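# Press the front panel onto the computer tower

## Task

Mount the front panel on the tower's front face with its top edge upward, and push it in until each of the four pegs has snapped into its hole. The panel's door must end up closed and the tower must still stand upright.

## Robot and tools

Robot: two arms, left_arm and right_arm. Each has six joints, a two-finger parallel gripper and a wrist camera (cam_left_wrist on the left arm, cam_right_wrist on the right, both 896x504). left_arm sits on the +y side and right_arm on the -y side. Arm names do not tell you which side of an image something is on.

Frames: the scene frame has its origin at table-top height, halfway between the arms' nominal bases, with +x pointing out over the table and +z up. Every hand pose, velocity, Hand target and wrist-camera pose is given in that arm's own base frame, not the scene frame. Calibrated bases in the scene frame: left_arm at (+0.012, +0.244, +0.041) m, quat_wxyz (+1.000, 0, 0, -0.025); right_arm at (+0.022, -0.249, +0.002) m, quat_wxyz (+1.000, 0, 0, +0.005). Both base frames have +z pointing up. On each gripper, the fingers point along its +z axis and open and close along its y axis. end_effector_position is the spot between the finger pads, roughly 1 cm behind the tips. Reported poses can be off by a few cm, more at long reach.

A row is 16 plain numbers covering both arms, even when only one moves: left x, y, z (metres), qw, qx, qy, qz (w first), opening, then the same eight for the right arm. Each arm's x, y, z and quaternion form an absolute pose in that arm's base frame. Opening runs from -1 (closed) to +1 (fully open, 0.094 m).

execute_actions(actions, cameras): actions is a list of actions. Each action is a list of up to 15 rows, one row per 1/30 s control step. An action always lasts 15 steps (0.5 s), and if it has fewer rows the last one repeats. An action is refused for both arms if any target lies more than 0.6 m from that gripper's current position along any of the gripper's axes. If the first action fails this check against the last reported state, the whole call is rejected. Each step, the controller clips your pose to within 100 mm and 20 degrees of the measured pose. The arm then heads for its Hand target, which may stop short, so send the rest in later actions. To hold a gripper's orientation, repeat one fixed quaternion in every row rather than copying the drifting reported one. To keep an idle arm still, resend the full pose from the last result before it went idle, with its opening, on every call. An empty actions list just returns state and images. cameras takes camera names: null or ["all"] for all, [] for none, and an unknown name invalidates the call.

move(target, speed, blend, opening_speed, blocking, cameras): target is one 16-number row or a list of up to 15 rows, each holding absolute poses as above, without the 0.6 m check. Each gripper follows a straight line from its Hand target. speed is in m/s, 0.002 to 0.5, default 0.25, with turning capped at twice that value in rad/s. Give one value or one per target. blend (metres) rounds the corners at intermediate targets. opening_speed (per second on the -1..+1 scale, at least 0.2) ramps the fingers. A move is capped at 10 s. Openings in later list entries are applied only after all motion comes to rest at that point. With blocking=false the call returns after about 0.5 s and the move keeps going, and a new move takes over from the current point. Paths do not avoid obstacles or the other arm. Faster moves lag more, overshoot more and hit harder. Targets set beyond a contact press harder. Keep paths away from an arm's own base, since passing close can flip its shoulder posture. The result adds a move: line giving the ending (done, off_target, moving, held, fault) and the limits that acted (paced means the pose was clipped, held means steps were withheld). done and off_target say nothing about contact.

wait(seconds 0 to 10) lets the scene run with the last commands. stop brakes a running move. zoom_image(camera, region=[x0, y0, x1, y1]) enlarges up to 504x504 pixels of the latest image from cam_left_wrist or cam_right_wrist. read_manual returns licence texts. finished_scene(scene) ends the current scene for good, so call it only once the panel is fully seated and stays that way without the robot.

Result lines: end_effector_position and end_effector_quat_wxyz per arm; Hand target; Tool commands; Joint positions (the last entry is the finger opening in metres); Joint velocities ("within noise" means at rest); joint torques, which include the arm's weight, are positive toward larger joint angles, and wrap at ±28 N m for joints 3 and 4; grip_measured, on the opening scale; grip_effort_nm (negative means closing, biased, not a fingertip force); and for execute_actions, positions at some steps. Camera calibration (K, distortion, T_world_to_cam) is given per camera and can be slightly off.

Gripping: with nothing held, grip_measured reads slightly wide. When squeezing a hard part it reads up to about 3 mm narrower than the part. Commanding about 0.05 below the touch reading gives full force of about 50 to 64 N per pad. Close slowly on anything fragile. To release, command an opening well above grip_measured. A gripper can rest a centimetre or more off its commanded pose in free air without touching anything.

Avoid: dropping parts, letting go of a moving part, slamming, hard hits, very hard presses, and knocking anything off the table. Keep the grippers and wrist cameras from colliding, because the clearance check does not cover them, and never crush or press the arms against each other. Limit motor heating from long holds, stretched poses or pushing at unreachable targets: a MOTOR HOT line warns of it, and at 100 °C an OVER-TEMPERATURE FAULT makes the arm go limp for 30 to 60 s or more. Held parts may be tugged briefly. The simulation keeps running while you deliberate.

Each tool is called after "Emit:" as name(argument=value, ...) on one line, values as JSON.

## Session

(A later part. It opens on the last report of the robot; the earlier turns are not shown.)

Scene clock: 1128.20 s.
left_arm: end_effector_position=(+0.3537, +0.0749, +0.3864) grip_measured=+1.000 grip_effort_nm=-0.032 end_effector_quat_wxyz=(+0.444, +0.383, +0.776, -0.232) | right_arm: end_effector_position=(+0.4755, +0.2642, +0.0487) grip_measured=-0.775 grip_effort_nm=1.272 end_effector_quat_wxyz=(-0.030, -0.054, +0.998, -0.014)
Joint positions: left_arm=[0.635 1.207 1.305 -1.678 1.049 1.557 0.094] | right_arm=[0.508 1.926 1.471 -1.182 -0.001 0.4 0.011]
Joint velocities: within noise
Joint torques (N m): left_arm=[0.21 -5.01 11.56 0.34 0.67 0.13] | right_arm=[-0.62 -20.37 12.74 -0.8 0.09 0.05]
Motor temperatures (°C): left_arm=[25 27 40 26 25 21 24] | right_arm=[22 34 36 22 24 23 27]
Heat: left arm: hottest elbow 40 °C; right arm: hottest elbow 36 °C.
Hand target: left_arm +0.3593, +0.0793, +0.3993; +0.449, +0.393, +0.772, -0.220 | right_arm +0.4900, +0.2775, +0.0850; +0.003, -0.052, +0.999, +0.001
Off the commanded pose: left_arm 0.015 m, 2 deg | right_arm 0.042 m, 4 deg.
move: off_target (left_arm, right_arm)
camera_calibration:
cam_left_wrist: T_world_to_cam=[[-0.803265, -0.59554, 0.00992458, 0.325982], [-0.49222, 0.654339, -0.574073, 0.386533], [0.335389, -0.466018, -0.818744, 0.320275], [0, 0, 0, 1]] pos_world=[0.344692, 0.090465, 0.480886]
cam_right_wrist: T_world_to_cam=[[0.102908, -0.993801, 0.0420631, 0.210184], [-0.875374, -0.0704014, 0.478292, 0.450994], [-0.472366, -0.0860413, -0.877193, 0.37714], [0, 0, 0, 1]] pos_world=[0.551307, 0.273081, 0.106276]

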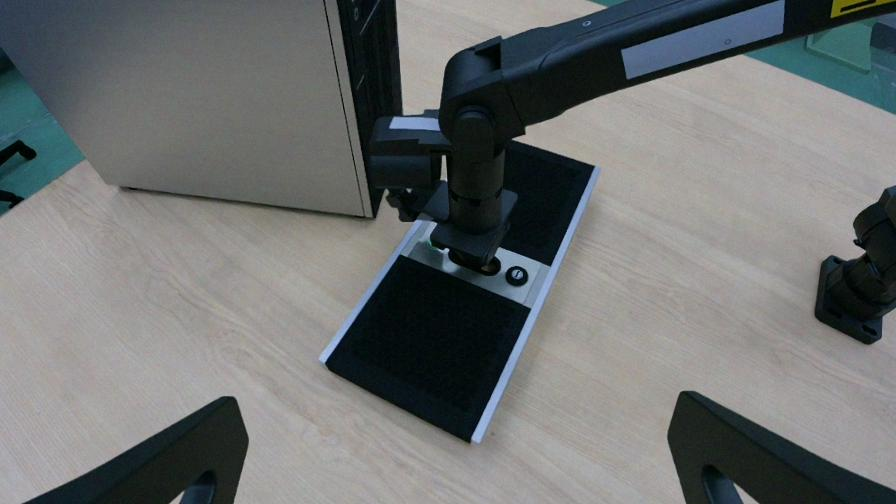

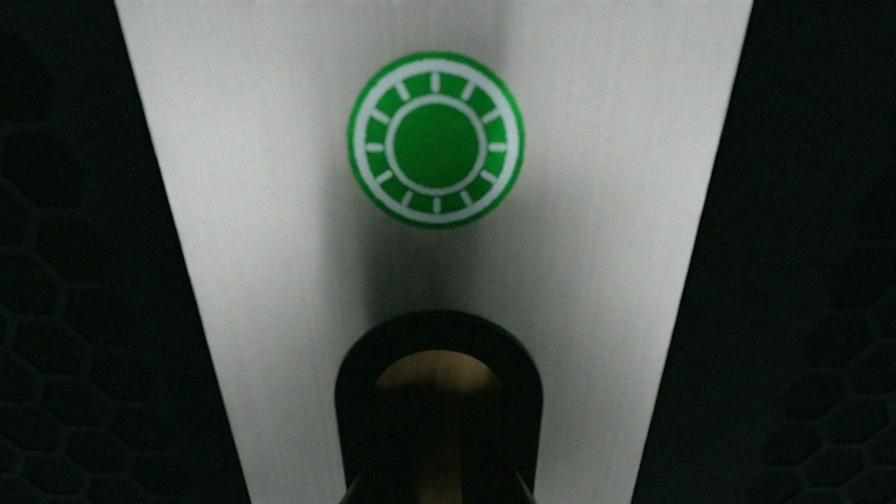

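Emit:
zoom_image(camera="cam_left_wrist", region=[310, 320, 510, 460])

Emit:
zoom_image(camera="cam_left_wrist", region=[460, 200, 600, 320])

Scaled by 2.520 from the camera's 896x504 image, which has a finer 1280x720 frame.

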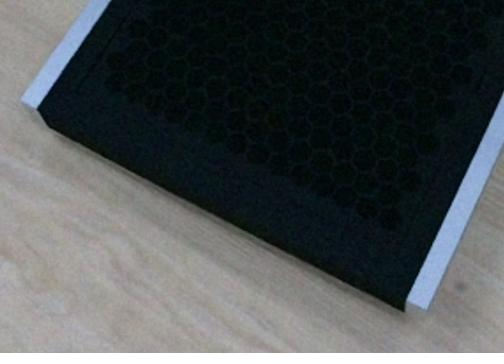

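Scaled by 3.600 from the camera's 896x504 image, which has a finer 1280x720 frame.

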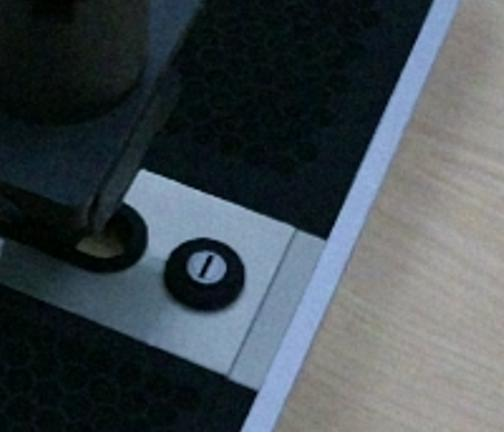

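Emit:
move(target=[0.3598, 0.0795, 0.3995, 0.449, 0.394, 0.772, -0.220, 1.0, 0.4915, 0.2785, 0.105, 0.003, -0.0525, 0.9985, 0.001, -0.68], speed=0.04)

Emit:
zoom_image(camera="cam_left_wrist", region=[280, 120, 620, 460])

Scene clock: 1150.23 s.
left_arm: end_effector_position=(+0.3537, +0.0749, +0.3864) grip_measured=+1.000 grip_effort_nm=-0.037 end_effector_quat_wxyz=(+0.444, +0.383, +0.776, -0.232) | right_arm: end_effector_position=(+0.4723, +0.2624, +0.0641) grip_measured=-0.775 grip_effort_nm=1.282 end_effector_quat_wxyz=(-0.037, -0.054, +0.998, -0.017)
Joint positions: left_arm=[0.635 1.207 1.305 -1.678 1.049 1.557 0.094] | right_arm=[0.508 1.909 1.489 -1.231 -0.001 0.4 0.011]
Joint velocities: within noise
Joint torques (N m): left_arm=[-0.15 -5.25 11.58 0.38 0.68 0.15] | right_arm=[-0.73 -20.89 13.6 -0.62 0.11 0.08]
Motor temperatures (°C): left_arm=[25 27 40 26 25 21 24] | right_arm=[22 38 37 22 24 23 27]
Heat: left arm: hottest elbow 40 °C; right arm: hottest shoulder 38 °C.
Hand target: left_arm +0.3593, +0.0793, +0.3993; +0.449, +0.393, +0.772, -0.220 | right_arm +0.4895, +0.2772, +0.1054; +0.003, -0.052, +0.999, +0.001
Off the commanded pose: left_arm 0.015 m, 2 deg | right_arm 0.048 m, 5 deg.
move: off_target (left_arm, right_arm)
camera_calibration:
cam_left_wrist: T_world_to_cam=[[-0.803265, -0.59554, 0.00992458, 0.325982], [-0.49222, 0.654339, -0.574073, 0.386533], [0.335389, -0.466018, -0.818744, 0.320275], [0, 0, 0, 1]] pos_world=[0.344692, 0.090465, 0.480886]
cam_right_wrist: T_world_to_cam=[[0.103493, -0.993476, 0.0479075, 0.207355], [-0.869079, -0.0668995, 0.490129, 0.436046], [-0.483726, -0.0923605, -0.870332, 0.395547], [0, 0, 0, 1]] pos_world=[0.548834, 0.271706, 0.120605]

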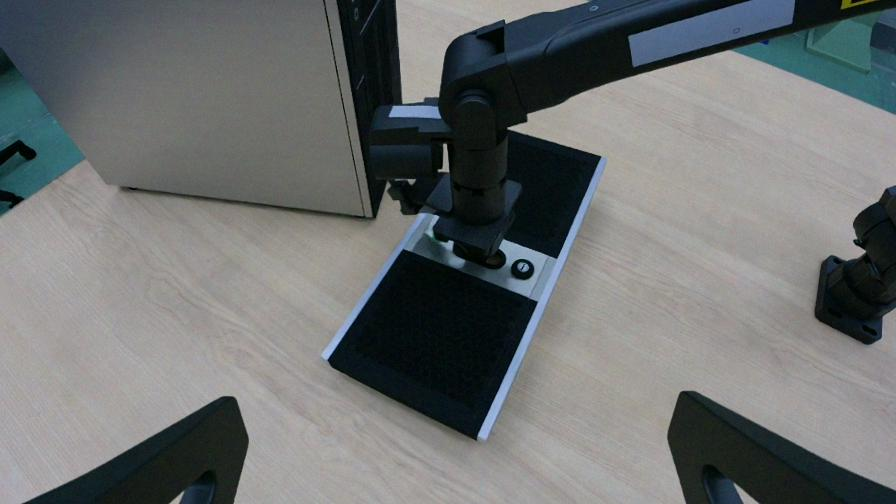

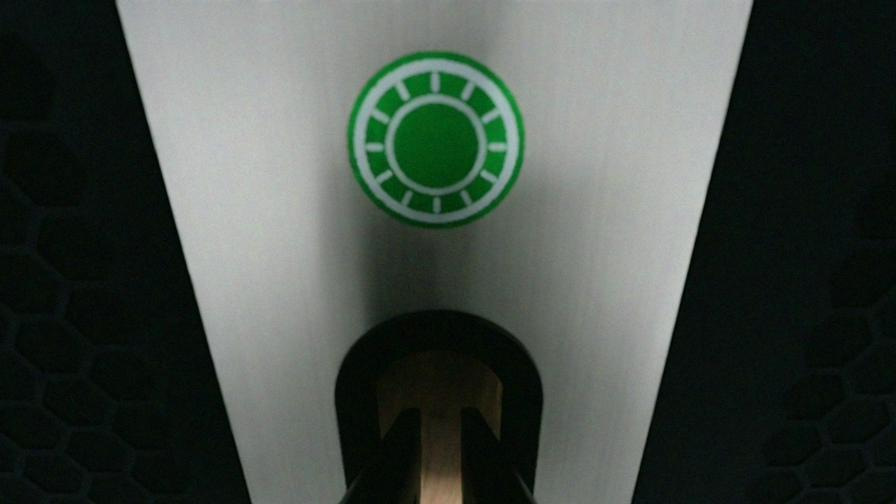

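Scaled by 1.482 from the camera's 896x504 image, which has a finer 1280x720 frame.

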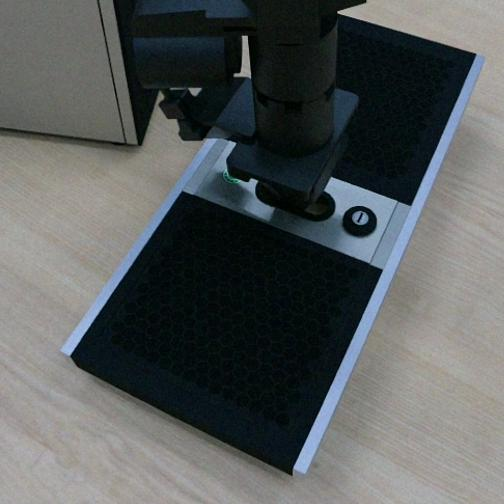

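Emit:
move(target=[0.3598, 0.0795, 0.3995, 0.449, 0.394, 0.772, -0.220, 1.0, 0.488, 0.275, 0.20, 0.03485, -0.0523, 0.998, 0.0018, -0.68], speed=0.07)

Scene clock: 1205.27 s.
left_arm: end_effector_position=(+0.3537, +0.0749, +0.3864) grip_measured=+1.000 grip_effort_nm=-0.042 end_effector_quat_wxyz=(+0.444, +0.383, +0.776, -0.232) | right_arm: end_effector_position=(+0.4749, +0.2603, +0.1577) grip_measured=-0.775 grip_effort_nm=1.277 end_effector_quat_wxyz=(-0.006, -0.053, +0.998, -0.016)
Joint positions: left_arm=[0.635 1.207 1.305 -1.678 1.049 1.557 0.094] | right_arm=[0.51 1.801 1.589 -1.384 0.023 0.404 0.011]
Joint velocities: within noise
Joint torques (N m): left_arm=[0.03 -5.19 11.59 0.35 0.68 0.14] | right_arm=[-0.56 -19.72 14.75 -0.36 0.26 0.09]
Motor temperatures (°C): left_arm=[25 27 40 26 25 21 24] | right_arm=[22 35 40 22 24 23 28]
Heat: left arm: hottest elbow 40 °C; right arm: hottest elbow 40 °C.
Hand target: left_arm +0.3593, +0.0793, +0.3993; +0.449, +0.393, +0.772, -0.220 | right_arm +0.4857, +0.2738, +0.2000; +0.035, -0.052, +0.998, +0.003
Off the commanded pose: left_arm 0.015 m, 2 deg | right_arm 0.047 m, 5 deg.
move: off_target (left_arm, right_arm)
camera_calibration:
cam_left_wrist: T_world_to_cam=[[-0.803265, -0.59554, 0.00992458, 0.325982], [-0.49222, 0.654339, -0.574073, 0.386533], [0.335389, -0.466018, -0.818744, 0.320275], [0, 0, 0, 1]] pos_world=[0.344692, 0.090465, 0.480886]
cam_right_wrist: T_world_to_cam=[[0.100321, -0.993807, 0.0477915, 0.202106], [-0.897398, -0.0696365, 0.435693, 0.415011], [-0.429667, -0.086597, -0.898826, 0.455315], [0, 0, 0, 1]] pos_world=[0.547788, 0.269183, 0.218773]

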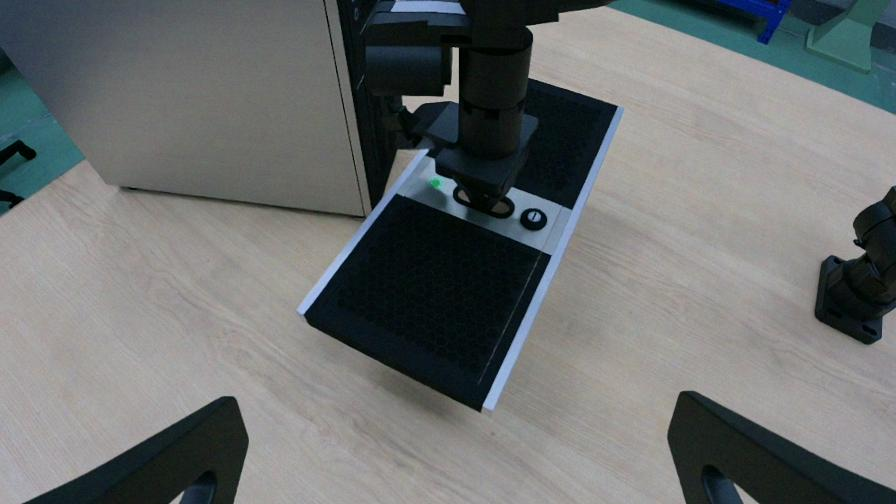

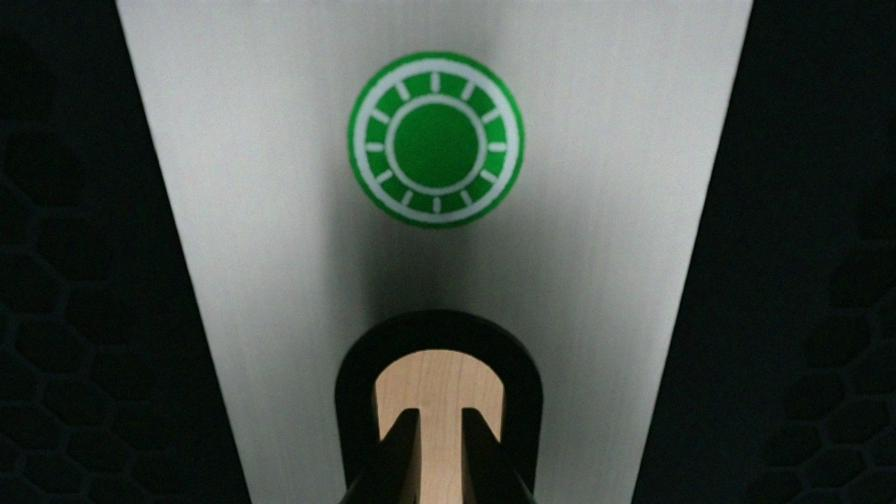

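Emit:
move(target=[0.3598, 0.0795, 0.3995, 0.449, 0.394, 0.772, -0.220, 1.0, 0.488, 0.272, 0.31, 0.41412, -0.04763, 0.90871, 0.0217, -0.68], speed=0.09)

Scene clock: 1234.00 s.
left_arm: end_effector_position=(+0.3537, +0.0749, +0.3864) grip_measured=+1.000 grip_effort_nm=-0.032 end_effector_quat_wxyz=(+0.444, +0.383, +0.776, -0.232) | right_arm: end_effector_position=(+0.4887, +0.2654, +0.2778) grip_measured=-0.775 grip_effort_nm=1.272 end_effector_quat_wxyz=(+0.382, -0.044, +0.923, +0.006)
Joint positions: left_arm=[0.635 1.207 1.305 -1.678 1.049 1.557 0.094] | right_arm=[0.613 1.398 1.242 -0.709 0.377 0.377 0.011]
Joint velocities: within noise
Joint torques (N m): left_arm=[-0.15 -5.13 11.62 0.38 0.7 0.13] | right_arm=[-0.38 -14.92 11.32 2.04 0.57 -0.19]
Motor temperatures (°C): left_arm=[25 27 40 26 25 21 24] | right_arm=[22 37 44 22 24 23 28]
Heat: left arm: hottest elbow 40 °C; right arm: hottest elbow 44 °C.
Hand target: left_arm +0.3593, +0.0793, +0.3993; +0.449, +0.393, +0.772, -0.220 | right_arm +0.4873, +0.2715, +0.3098; +0.414, -0.047, +0.909, +0.022
Off the commanded pose: left_arm 0.015 m, 2 deg | right_arm 0.033 m, 4 deg.
move: off_target (left_arm, right_arm)
camera_calibration:
cam_left_wrist: T_world_to_cam=[[-0.803265, -0.59554, 0.00992458, 0.325982], [-0.49222, 0.654339, -0.574073, 0.386533], [0.335389, -0.466018, -0.818744, 0.320275], [0, 0, 0, 1]] pos_world=[0.344692, 0.090465, 0.480886]
cam_right_wrist: T_world_to_cam=[[0.0697966, -0.997113, 0.0299157, 0.220849], [-0.937469, -0.0758137, -0.339711, 0.61207], [0.340998, -0.00433439, -0.940054, 0.182718], [0, 0, 0, 1]] pos_world=[0.496076, 0.267407, 0.373084]

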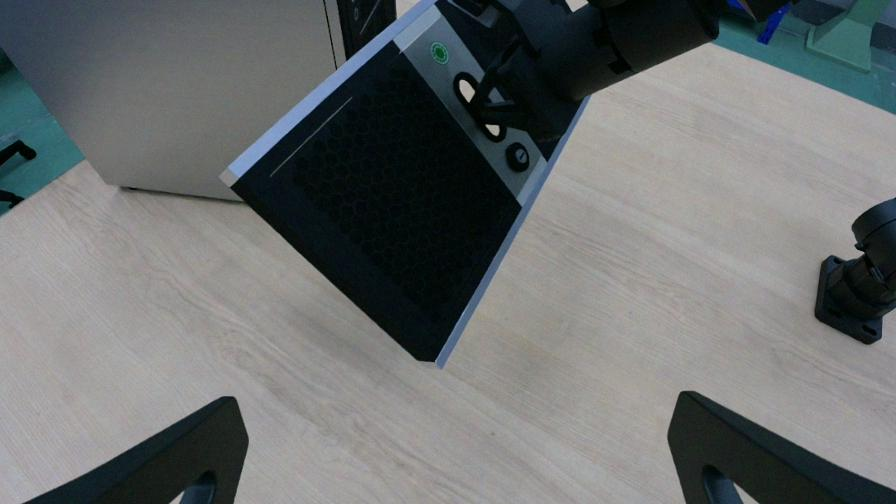

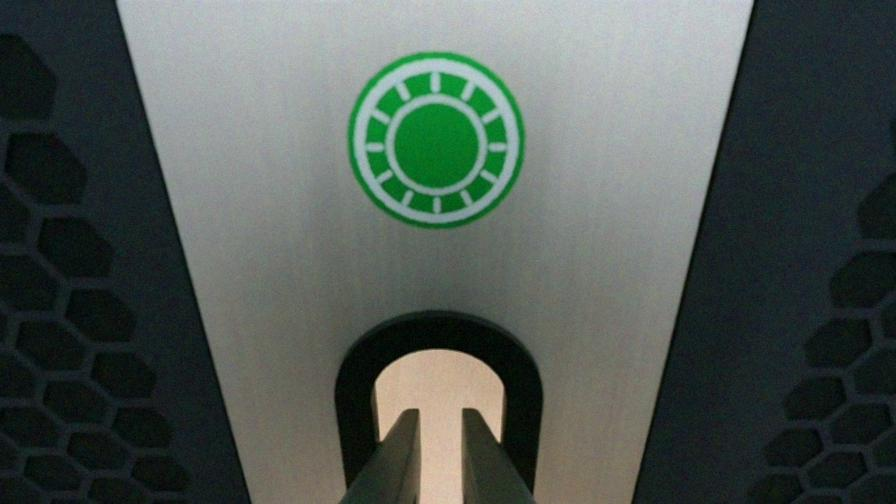

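Emit:
move(target=[0.3598, 0.0795, 0.3995, 0.449, 0.394, 0.772, -0.220, 1.0, 0.488, 0.262, 0.395, 0.73035, -0.0357, 0.68107, 0.03828, -0.68], speed=0.09)

Scene clock: 1247.00 s.
left_arm: end_effector_position=(+0.3537, +0.0749, +0.3864) grip_measured=+1.000 grip_effort_nm=-0.037 end_effector_quat_wxyz=(+0.444, +0.383, +0.776, -0.232) | right_arm: end_effector_position=(+0.4918, +0.2580, +0.3697) grip_measured=-0.775 grip_effort_nm=1.277 end_effector_quat_wxyz=(+0.711, -0.039, +0.702, +0.028)
Joint positions: left_arm=[0.635 1.207 1.305 -1.678 1.049 1.557 0.094] | right_arm=[0.647 1.27 0.878 0.407 0.553 -0.024 0.011]
Joint velocities: within noise
Joint torques (N m): left_arm=[0.09 -5.6 11.45 0.34 0.65 0.13] | right_arm=[-0.91 -11.46 11.34 2.85 -0.08 -0.24]
Motor temperatures (°C): left_arm=[25 27 40 26 25 21 24] | right_arm=[22 37 43 22 24 23 29]
Heat: left arm: hottest elbow 40 °C; right arm: hottest elbow 43 °C.
Hand target: left_arm +0.3593, +0.0793, +0.3993; +0.449, +0.393, +0.772, -0.220 | right_arm +0.4876, +0.2614, +0.3947; +0.730, -0.035, +0.681, +0.038
Off the commanded pose: left_arm 0.015 m, 2 deg | right_arm 0.026 m, 3 deg.
move: off_target (left_arm, right_arm)
camera_calibration:
cam_left_wrist: T_world_to_cam=[[-0.803265, -0.59554, 0.00992458, 0.325982], [-0.49222, 0.654339, -0.574073, 0.386533], [0.335389, -0.466018, -0.818744, 0.320275], [0, 0, 0, 1]] pos_world=[0.344692, 0.090465, 0.480886]
cam_right_wrist: T_world_to_cam=[[0.0768917, -0.996991, 0.00987022, 0.214336], [-0.410222, -0.0406576, -0.911079, 0.588486], [0.908738, 0.0660054, -0.412114, -0.224606], [0, 0, 0, 1]] pos_world=[0.429038, 0.252443, 0.441478]

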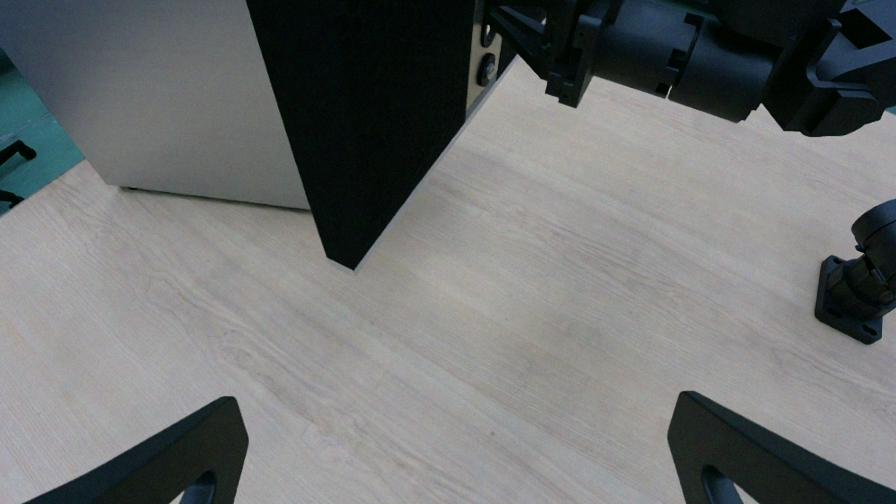

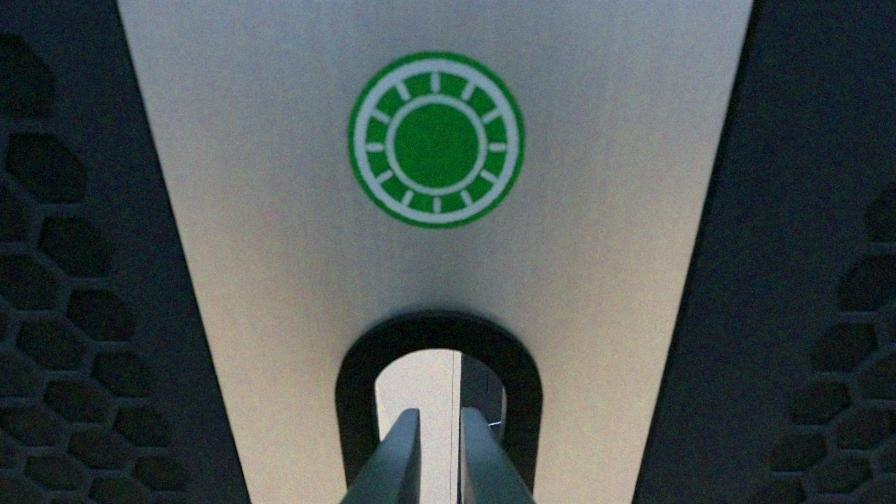

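Emit:
move(target=[0.3598, 0.0795, 0.3995, 0.449, 0.394, 0.772, -0.220, 1.0, 0.45, 0.215, 0.40, 0.36269, 0.34418, 0.59613, 0.62819, -0.68], speed=0.1)

Scene clock: 1304.37 s.
left_arm: end_effector_position=(+0.3537, +0.0749, +0.3864) grip_measured=+1.000 grip_effort_nm=-0.032 end_effector_quat_wxyz=(+0.444, +0.383, +0.776, -0.232) | right_arm: end_effector_position=(+0.4525, +0.2227, +0.3643) grip_measured=-0.775 grip_effort_nm=1.282 end_effector_quat_wxyz=(+0.346, +0.355, +0.626, +0.603)
Joint positions: left_arm=[0.635 1.207 1.305 -1.678 1.049 1.557 0.094] | right_arm=[0.419 1.063 0.739 0.289 -0.115 1.562 0.011]
Joint velocities: within noise
Joint torques (N m): left_arm=[-0.09 -5.42 11.51 0.31 0.68 0.15] | right_arm=[-1.96 -9.64 11.62 2.86 -0.08 0]
Motor temperatures (°C): left_arm=[25 27 41 26 25 21 24] | right_arm=[22 33 42 22 24 23 29]
Heat: left arm: hottest elbow 41 °C; right arm: hottest elbow 42 °C.
Hand target: left_arm +0.3593, +0.0793, +0.3993; +0.449, +0.393, +0.772, -0.220 | right_arm +0.4491, +0.2149, +0.3995; +0.363, +0.344, +0.597, +0.628
Off the commanded pose: left_arm 0.015 m, 2 deg | right_arm 0.037 m, 5 deg.
move: off_target (left_arm, right_arm)
camera_calibration:
cam_left_wrist: T_world_to_cam=[[-0.803265, -0.59554, 0.00992458, 0.325982], [-0.49222, 0.654339, -0.574073, 0.386533], [0.335389, -0.466018, -0.818744, 0.320275], [0, 0, 0, 1]] pos_world=[0.344692, 0.090465, 0.480886]
cam_right_wrist: T_world_to_cam=[[-0.0449675, -0.0254029, -0.998665, 0.388385], [-0.825352, 0.564157, 0.0228133, 0.279], [0.562824, 0.825277, -0.046335, -0.334569], [0, 0, 0, 1]] pos_world=[0.436042, 0.128579, 0.366]

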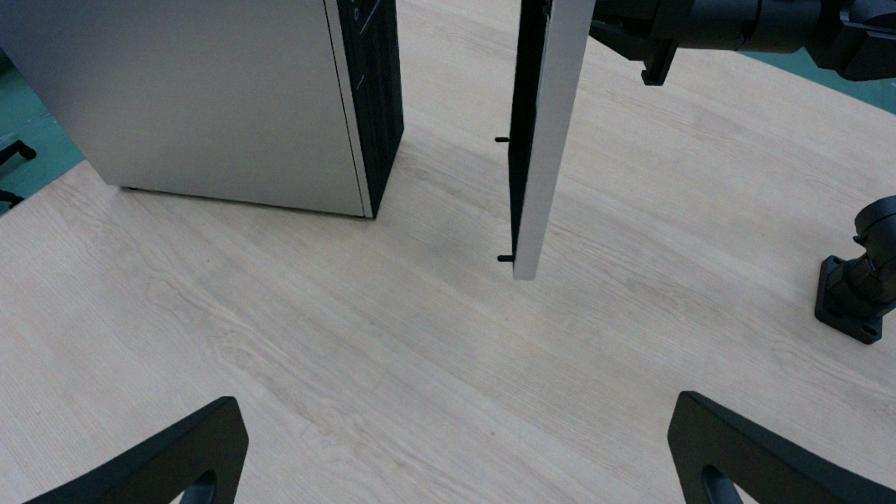

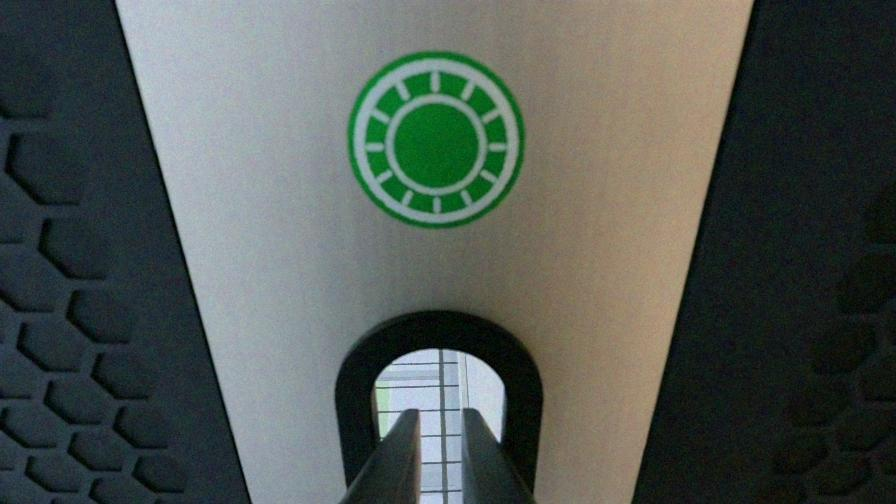

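Emit:
move(target=[0.3598, 0.0795, 0.3995, 0.54715, 0.34778, 0.71306, -0.26686, 1.0, 0.43, 0.20, 0.335, 0.18774, 0.17816, 0.66491, 0.70066, -0.68], speed=0.1)

Scene clock: 1350.40 s.
left_arm: end_effector_position=(+0.3566, +0.0740, +0.4045) grip_measured=+1.000 grip_effort_nm=-0.037 end_effector_quat_wxyz=(+0.546, +0.350, +0.713, -0.267) | right_arm: end_effector_position=(+0.4270, +0.2049, +0.3186) grip_measured=-0.775 grip_effort_nm=1.272 end_effector_quat_wxyz=(+0.173, +0.188, +0.675, +0.692)
Joint positions: left_arm=[0.679 1.207 1.245 -1.678 1.307 1.645 0.094] | right_arm=[0.162 1.188 0.656 0.562 -0.893 1.62 0.011]
Joint velocities: within noise
Joint torques (N m): left_arm=[0.5 -4.89 8.13 0.62 0.9 0.14] | right_arm=[-2.67 -8.29 10.41 2.41 -0.07 0.02]
Motor temperatures (°C): left_arm=[25 27 41 26 25 21 24] | right_arm=[22 32 44 22 24 23 29]
Heat: left arm: hottest elbow 41 °C; right arm: hottest elbow 44 °C.
Hand target: left_arm +0.3597, +0.0794, +0.3995; +0.547, +0.348, +0.713, -0.267 | right_arm +0.4296, +0.2000, +0.3350; +0.188, +0.178, +0.665, +0.700
Off the commanded pose: left_arm 0.008 m, 0 deg | right_arm 0.017 m, 3 deg.
move: off_target (right_arm)
camera_calibration:
cam_left_wrist: T_world_to_cam=[[-0.790545, -0.61225, -0.0137379, 0.33388], [-0.386498, 0.516201, -0.764301, 0.448444], [0.475035, -0.598905, -0.644713, 0.223387], [0, 0, 0, 1]] pos_world=[0.331154, 0.106718, 0.491354]
cam_right_wrist: T_world_to_cam=[[-0.0273963, 0.017308, -0.999475, 0.32519], [-0.996626, 0.076914, 0.0286501, 0.440052], [0.0773695, 0.996887, 0.0151425, -0.155056], [0, 0, 0, 1]] pos_world=[0.459473, 0.115099, 0.31476]

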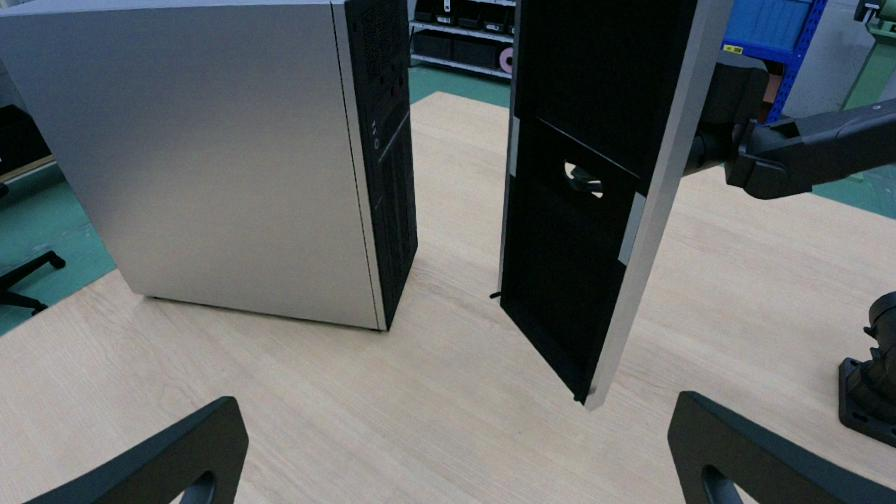

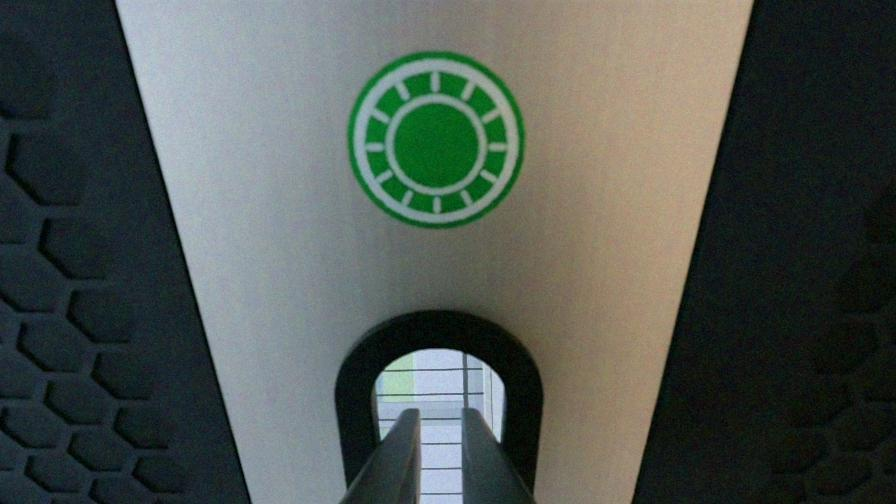

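Emit:
zoom_image(camera="cam_left_wrist", region=[470, 0, 750, 210])

Emit:
zoom_image(camera="cam_left_wrist", region=[470, 200, 750, 420])

Emit:
zoom_image(camera="cam_left_wrist", region=[310, 0, 430, 340])

Scaled by 1.800 from the camera's 896x504 image, which has a finer 1280x720 frame.

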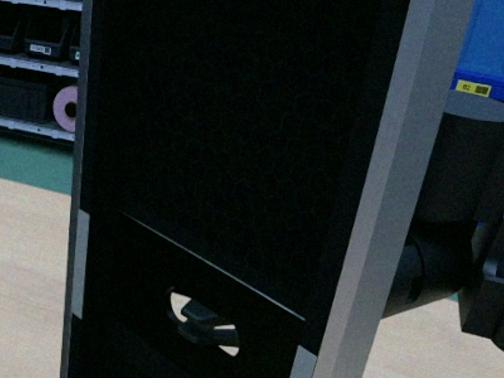

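Scaled by 1.800 from the camera's 896x504 image, which has a finer 1280x720 frame.

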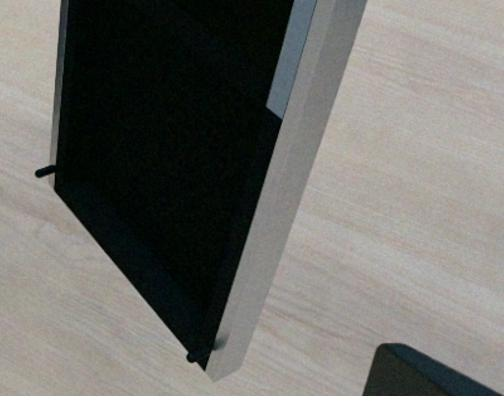

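Scaled by 1.482 from the camera's 896x504 image, which has a finer 1280x720 frame.

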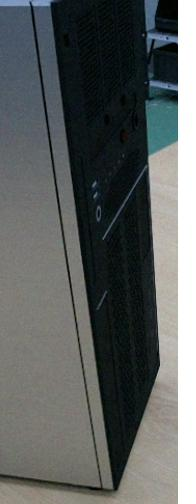

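Emit:
move(target=[0.3598, 0.0795, 0.3995, 0.54715, 0.34778, 0.71306, -0.26686, 1.0, 0.55, 0.115, 0.32, 0.3986, 0.36965, 0.58814, 0.59881, -0.68], speed=0.1)

Scene clock: 1434.40 s.
left_arm: end_effector_position=(+0.3566, +0.0740, +0.4045) grip_measured=+1.000 grip_effort_nm=-0.037 end_effector_quat_wxyz=(+0.547, +0.350, +0.712, -0.266) | right_arm: end_effector_position=(+0.5285, +0.1190, +0.2655) grip_measured=-0.775 grip_effort_nm=1.277 end_effector_quat_wxyz=(+0.358, +0.401, +0.615, +0.577)
Joint positions: left_arm=[0.679 1.207 1.245 -1.678 1.307 1.646 0.094] | right_arm=[0.125 1.328 0.684 0.562 -0.31 1.568 0.011]
Joint velocities: within noise
Joint torques (N m): left_arm=[0.5 -4.66 8.2 0.59 0.9 0.13] | right_arm=[-2.43 -10.4 15.46 2.85 0.11 -0.25]
Motor temperatures (°C): left_arm=[25 27 38 26 26 21 24] | right_arm=[22 31 44 22 24 23 29]
Heat: left arm: hottest elbow 38 °C; right arm: hottest elbow 44 °C.
Hand target: left_arm +0.3597, +0.0794, +0.3995; +0.547, +0.348, +0.713, -0.267 | right_arm +0.5448, +0.1142, +0.3198; +0.399, +0.370, +0.588, +0.598
Off the commanded pose: left_arm 0.008 m, 0 deg | right_arm 0.059 m, 7 deg.
move: off_target (right_arm)
camera_calibration:
cam_left_wrist: T_world_to_cam=[[-0.790715, -0.612004, -0.0148427, 0.334369], [-0.385677, 0.516834, -0.764288, 0.4481], [0.475419, -0.59861, -0.644704, 0.223224], [0, 0, 0, 1]] pos_world=[0.331088, 0.106667, 0.491354]
cam_right_wrist: T_world_to_cam=[[-0.0979592, -0.0149296, -0.995078, 0.316302], [-0.76329, 0.642727, 0.065498, 0.348927], [0.638586, 0.76595, -0.0743566, -0.321892], [0, 0, 0, 1]] pos_world=[0.502872, 0.0270107, 0.267956]

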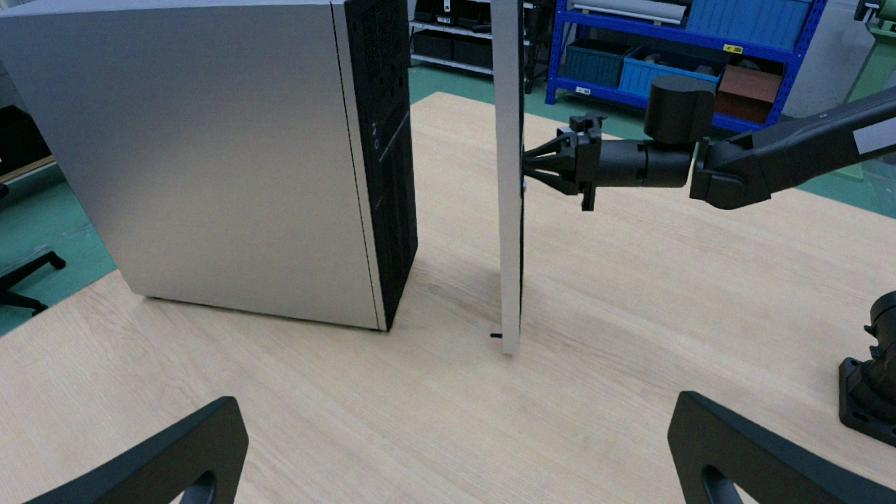

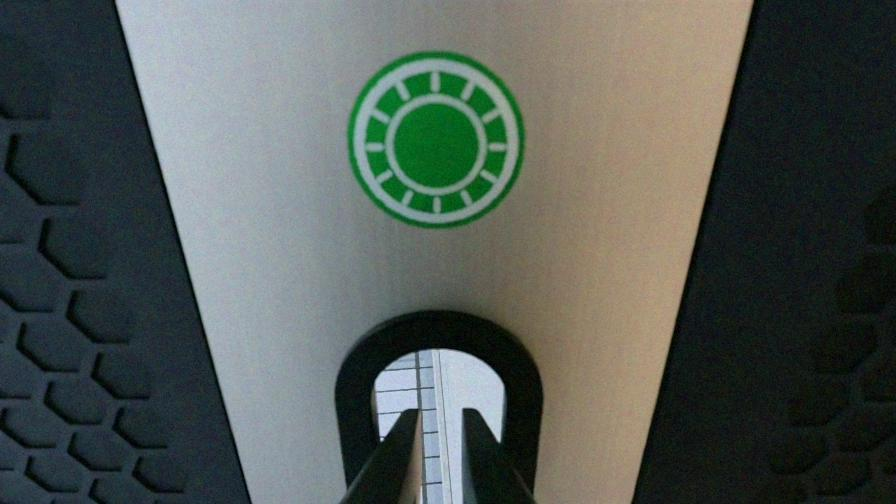

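Emit:
execute_actions(actions=[])

Scene clock: 1459.80 s.
left_arm: end_effector_position=(+0.3566, +0.0740, +0.4045) grip_measured=+1.000 grip_effort_nm=-0.046 end_effector_quat_wxyz=(+0.547, +0.350, +0.712, -0.266) | right_arm: end_effector_position=(+0.5287, +0.1190, +0.2659) grip_measured=-0.775 grip_effort_nm=1.272 end_effector_quat_wxyz=(+0.359, +0.401, +0.615, +0.577)
Joint positions: left_arm=[0.679 1.207 1.245 -1.678 1.307 1.646 0.094] | right_arm=[0.125 1.328 0.685 0.562 -0.31 1.567 0.011]
Joint velocities: within noise
Joint torques (N m): left_arm=[0.5 -4.78 8.23 0.59 0.91 0.13] | right_arm=[-1.61 -10.46 15.51 3.04 0.08 -0.24]
Motor temperatures (°C): left_arm=[25 27 38 26 26 21 24] | right_arm=[22 32 47 23 24 23 29]
Heat: left arm: hottest elbow 38 °C; right arm: hottest elbow 47 °C.
Hand target: left_arm +0.3597, +0.0794, +0.3995; +0.547, +0.348, +0.713, -0.267 | right_arm +0.5448, +0.1141, +0.3198; +0.399, +0.370, +0.588, +0.598
Tool commands: left_gripper/opening=+1.0 right_gripper/opening=-0.68
Off the commanded pose: left_arm 0.008 m, 0 deg | right_arm 0.058 m, 7 deg.
camera_calibration:
cam_left_wrist: T_world_to_cam=[[-0.790715, -0.612004, -0.0148427, 0.334369], [-0.385677, 0.516834, -0.764288, 0.4481], [0.475419, -0.59861, -0.644704, 0.223224], [0, 0, 0, 1]] pos_world=[0.331088, 0.106667, 0.491354]
cam_right_wrist: T_world_to_cam=[[-0.0970474, -0.0151743, -0.995164, 0.316303], [-0.763125, 0.643013, 0.0646145, 0.349201], [0.638923, 0.765705, -0.0739826, -0.32222], [0, 0, 0, 1]] pos_world=[0.503054, 0.0269846, 0.268371]

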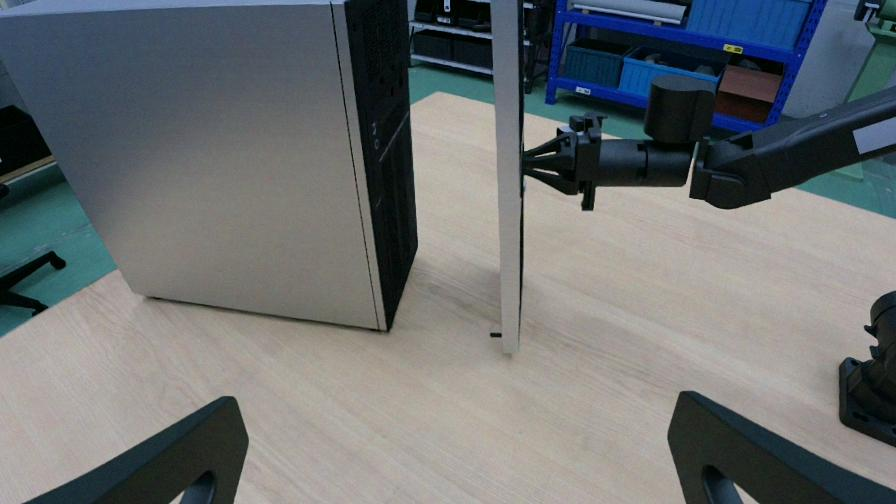

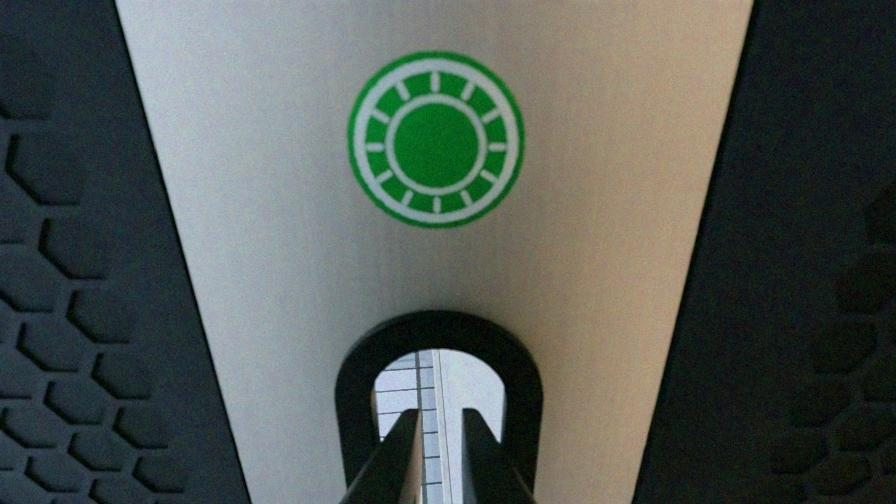

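Emit:
move(target=[0.3598, 0.0795, 0.3995, 0.54715, 0.34778, 0.71306, -0.26686, 1.0, 0.581, 0.088, 0.338, 0.42418, 0.35237, 0.565, 0.61374, -0.68], speed=0.06, cameras=["cam_left_wrist"])

Scene clock: 1547.53 s.
left_arm: end_effector_position=(+0.3566, +0.0740, +0.4045) grip_measured=+1.000 grip_effort_nm=-0.037 end_effector_quat_wxyz=(+0.547, +0.350, +0.712, -0.266) | right_arm: end_effector_position=(+0.5624, +0.0924, +0.2834) grip_measured=-0.775 grip_effort_nm=1.272 end_effector_quat_wxyz=(+0.388, +0.385, +0.593, +0.591)
Joint positions: left_arm=[0.679 1.207 1.245 -1.678 1.307 1.646 0.094] | right_arm=[0.059 1.409 0.757 0.653 -0.355 1.567 0.011]
Joint velocities: within noise
Joint torques (N m): left_arm=[0.56 -4.72 8.17 0.58 0.89 0.13] | right_arm=[-2.67 -11.81 15.51 2.96 -0.12 -0.13]
Motor temperatures (°C): left_arm=[24 26 37 26 26 21 24] | right_arm=[22 32 53 23 24 23 30]
Heat: left arm: hottest elbow 37 °C; right arm: hottest elbow 53 °C.
Hand target: left_arm +0.3597, +0.0794, +0.3995; +0.547, +0.348, +0.713, -0.267 | right_arm +0.5758, +0.0875, +0.3376; +0.424, +0.352, +0.565, +0.613
Off the commanded pose: left_arm 0.008 m, 0 deg | right_arm 0.058 m, 7 deg.
move: off_target (right_arm)
camera_calibration:
cam_left_wrist: T_world_to_cam=[[-0.790715, -0.612004, -0.0148427, 0.334369], [-0.385677, 0.516834, -0.764288, 0.4481], [0.475419, -0.59861, -0.644704, 0.223224], [0, 0, 0, 1]] pos_world=[0.331088, 0.106667, 0.491354]
Images, in order (width x height): cam_left_wrist 896x504.

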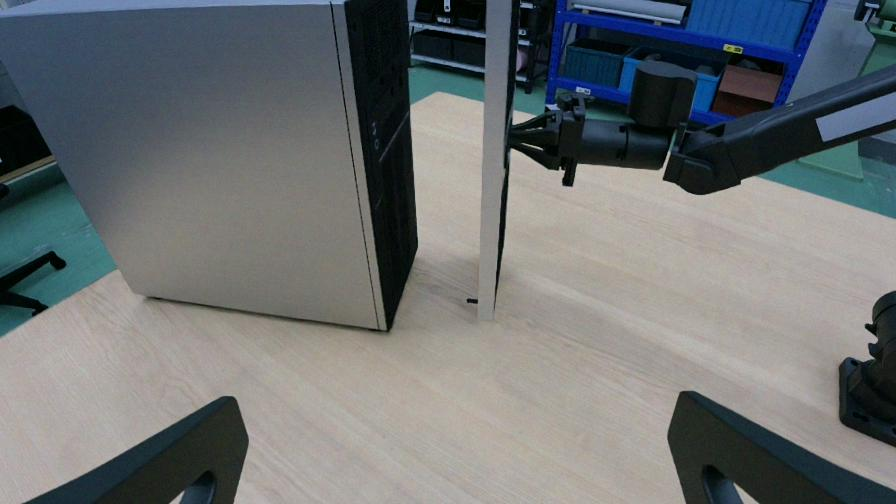

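Emit:
move(target=[0.3598, 0.0795, 0.3995, 0.54715, 0.34778, 0.71306, -0.26686, 1.0, 0.6526, 0.1196, 0.322, 0.41935, 0.35089, 0.56592, 0.61705, -0.68], speed=0.06, cameras=["cam_left_wrist"])

Emit:
zoom_image(camera="cam_left_wrist", region=[300, 0, 560, 350])

Scene clock: 1575.90 s.
left_arm: end_effector_position=(+0.3566, +0.0740, +0.4045) grip_measured=+1.000 grip_effort_nm=-0.042 end_effector_quat_wxyz=(+0.547, +0.350, +0.712, -0.266) | right_arm: end_effector_position=(+0.6356, +0.1102, +0.2660) grip_measured=-0.775 grip_effort_nm=1.267 end_effector_quat_wxyz=(+0.390, +0.388, +0.592, +0.590)
Joint positions: left_arm=[0.679 1.207 1.245 -1.678 1.307 1.646 0.094] | right_arm=[0.089 1.618 0.942 0.676 -0.319 1.567 0.011]
Joint velocities: within noise
Joint torques (N m): left_arm=[0.44 -5.19 8.16 0.59 0.89 0.16] | right_arm=[-0.5 -14.56 15.19 2.86 0.13 -0.1]
Motor temperatures (°C): left_arm=[24 26 37 26 26 21 24] | right_arm=[22 31 55 23 24 23 30]
Heat: left arm: hottest elbow 37 °C; right arm: hottest elbow 55 °C.
Hand target: left_arm +0.3597, +0.0794, +0.3995; +0.547, +0.348, +0.713, -0.267 | right_arm +0.6469, +0.1187, +0.3217; +0.419, +0.351, +0.566, +0.617
Off the commanded pose: left_arm 0.008 m, 0 deg | right_arm 0.059 m, 7 deg.
move: off_target (right_arm)
camera_calibration:
cam_left_wrist: T_world_to_cam=[[-0.790772, -0.611922, -0.0152109, 0.334532], [-0.385403, 0.517045, -0.764283, 0.447984], [0.475547, -0.598511, -0.644701, 0.22317], [0, 0, 0, 1]] pos_world=[0.331066, 0.10665, 0.491354]
Images, in order (width x height): cam_left_wrist 896x504.

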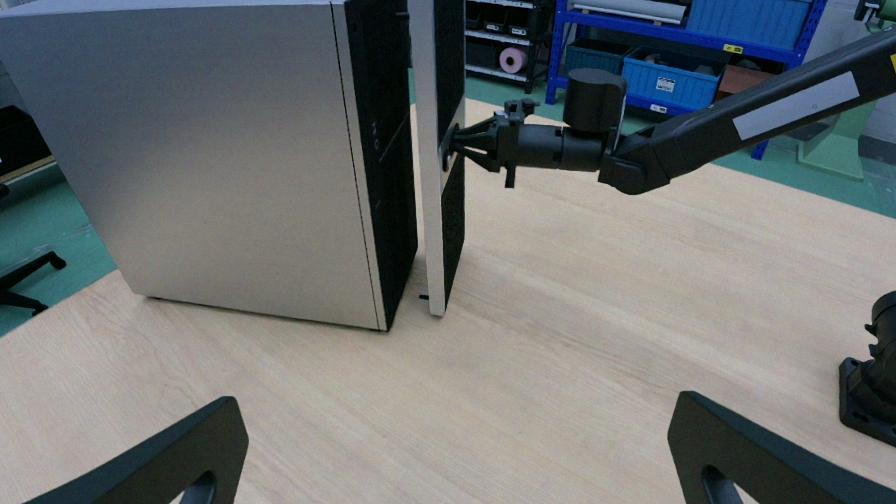

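Scaled by 1.440 from the camera's 896x504 image, which has a finer 1280x720 frame.

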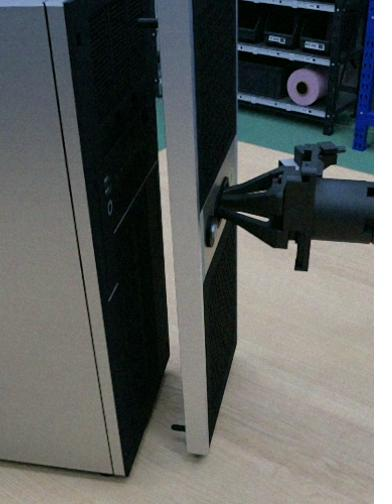

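Emit:
zoom_image(camera="cam_left_wrist", region=[360, 240, 480, 340])

Emit:
zoom_image(camera="cam_left_wrist", region=[320, 0, 480, 110])

Scaled by 4.200 from the camera's 896x504 image, which has a finer 1280x720 frame.

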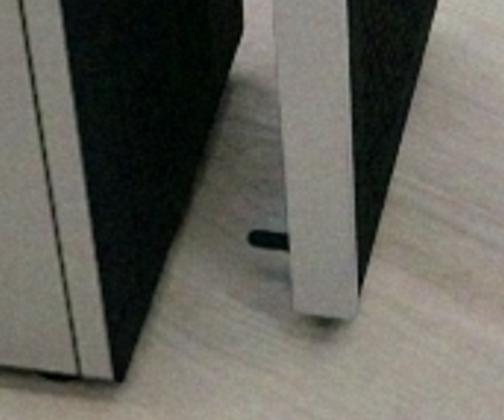

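Scaled by 3.150 from the camera's 896x504 image, which has a finer 1280x720 frame.

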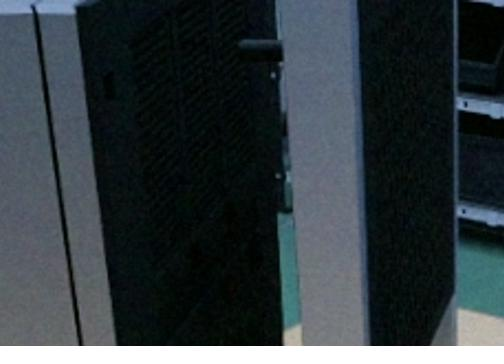

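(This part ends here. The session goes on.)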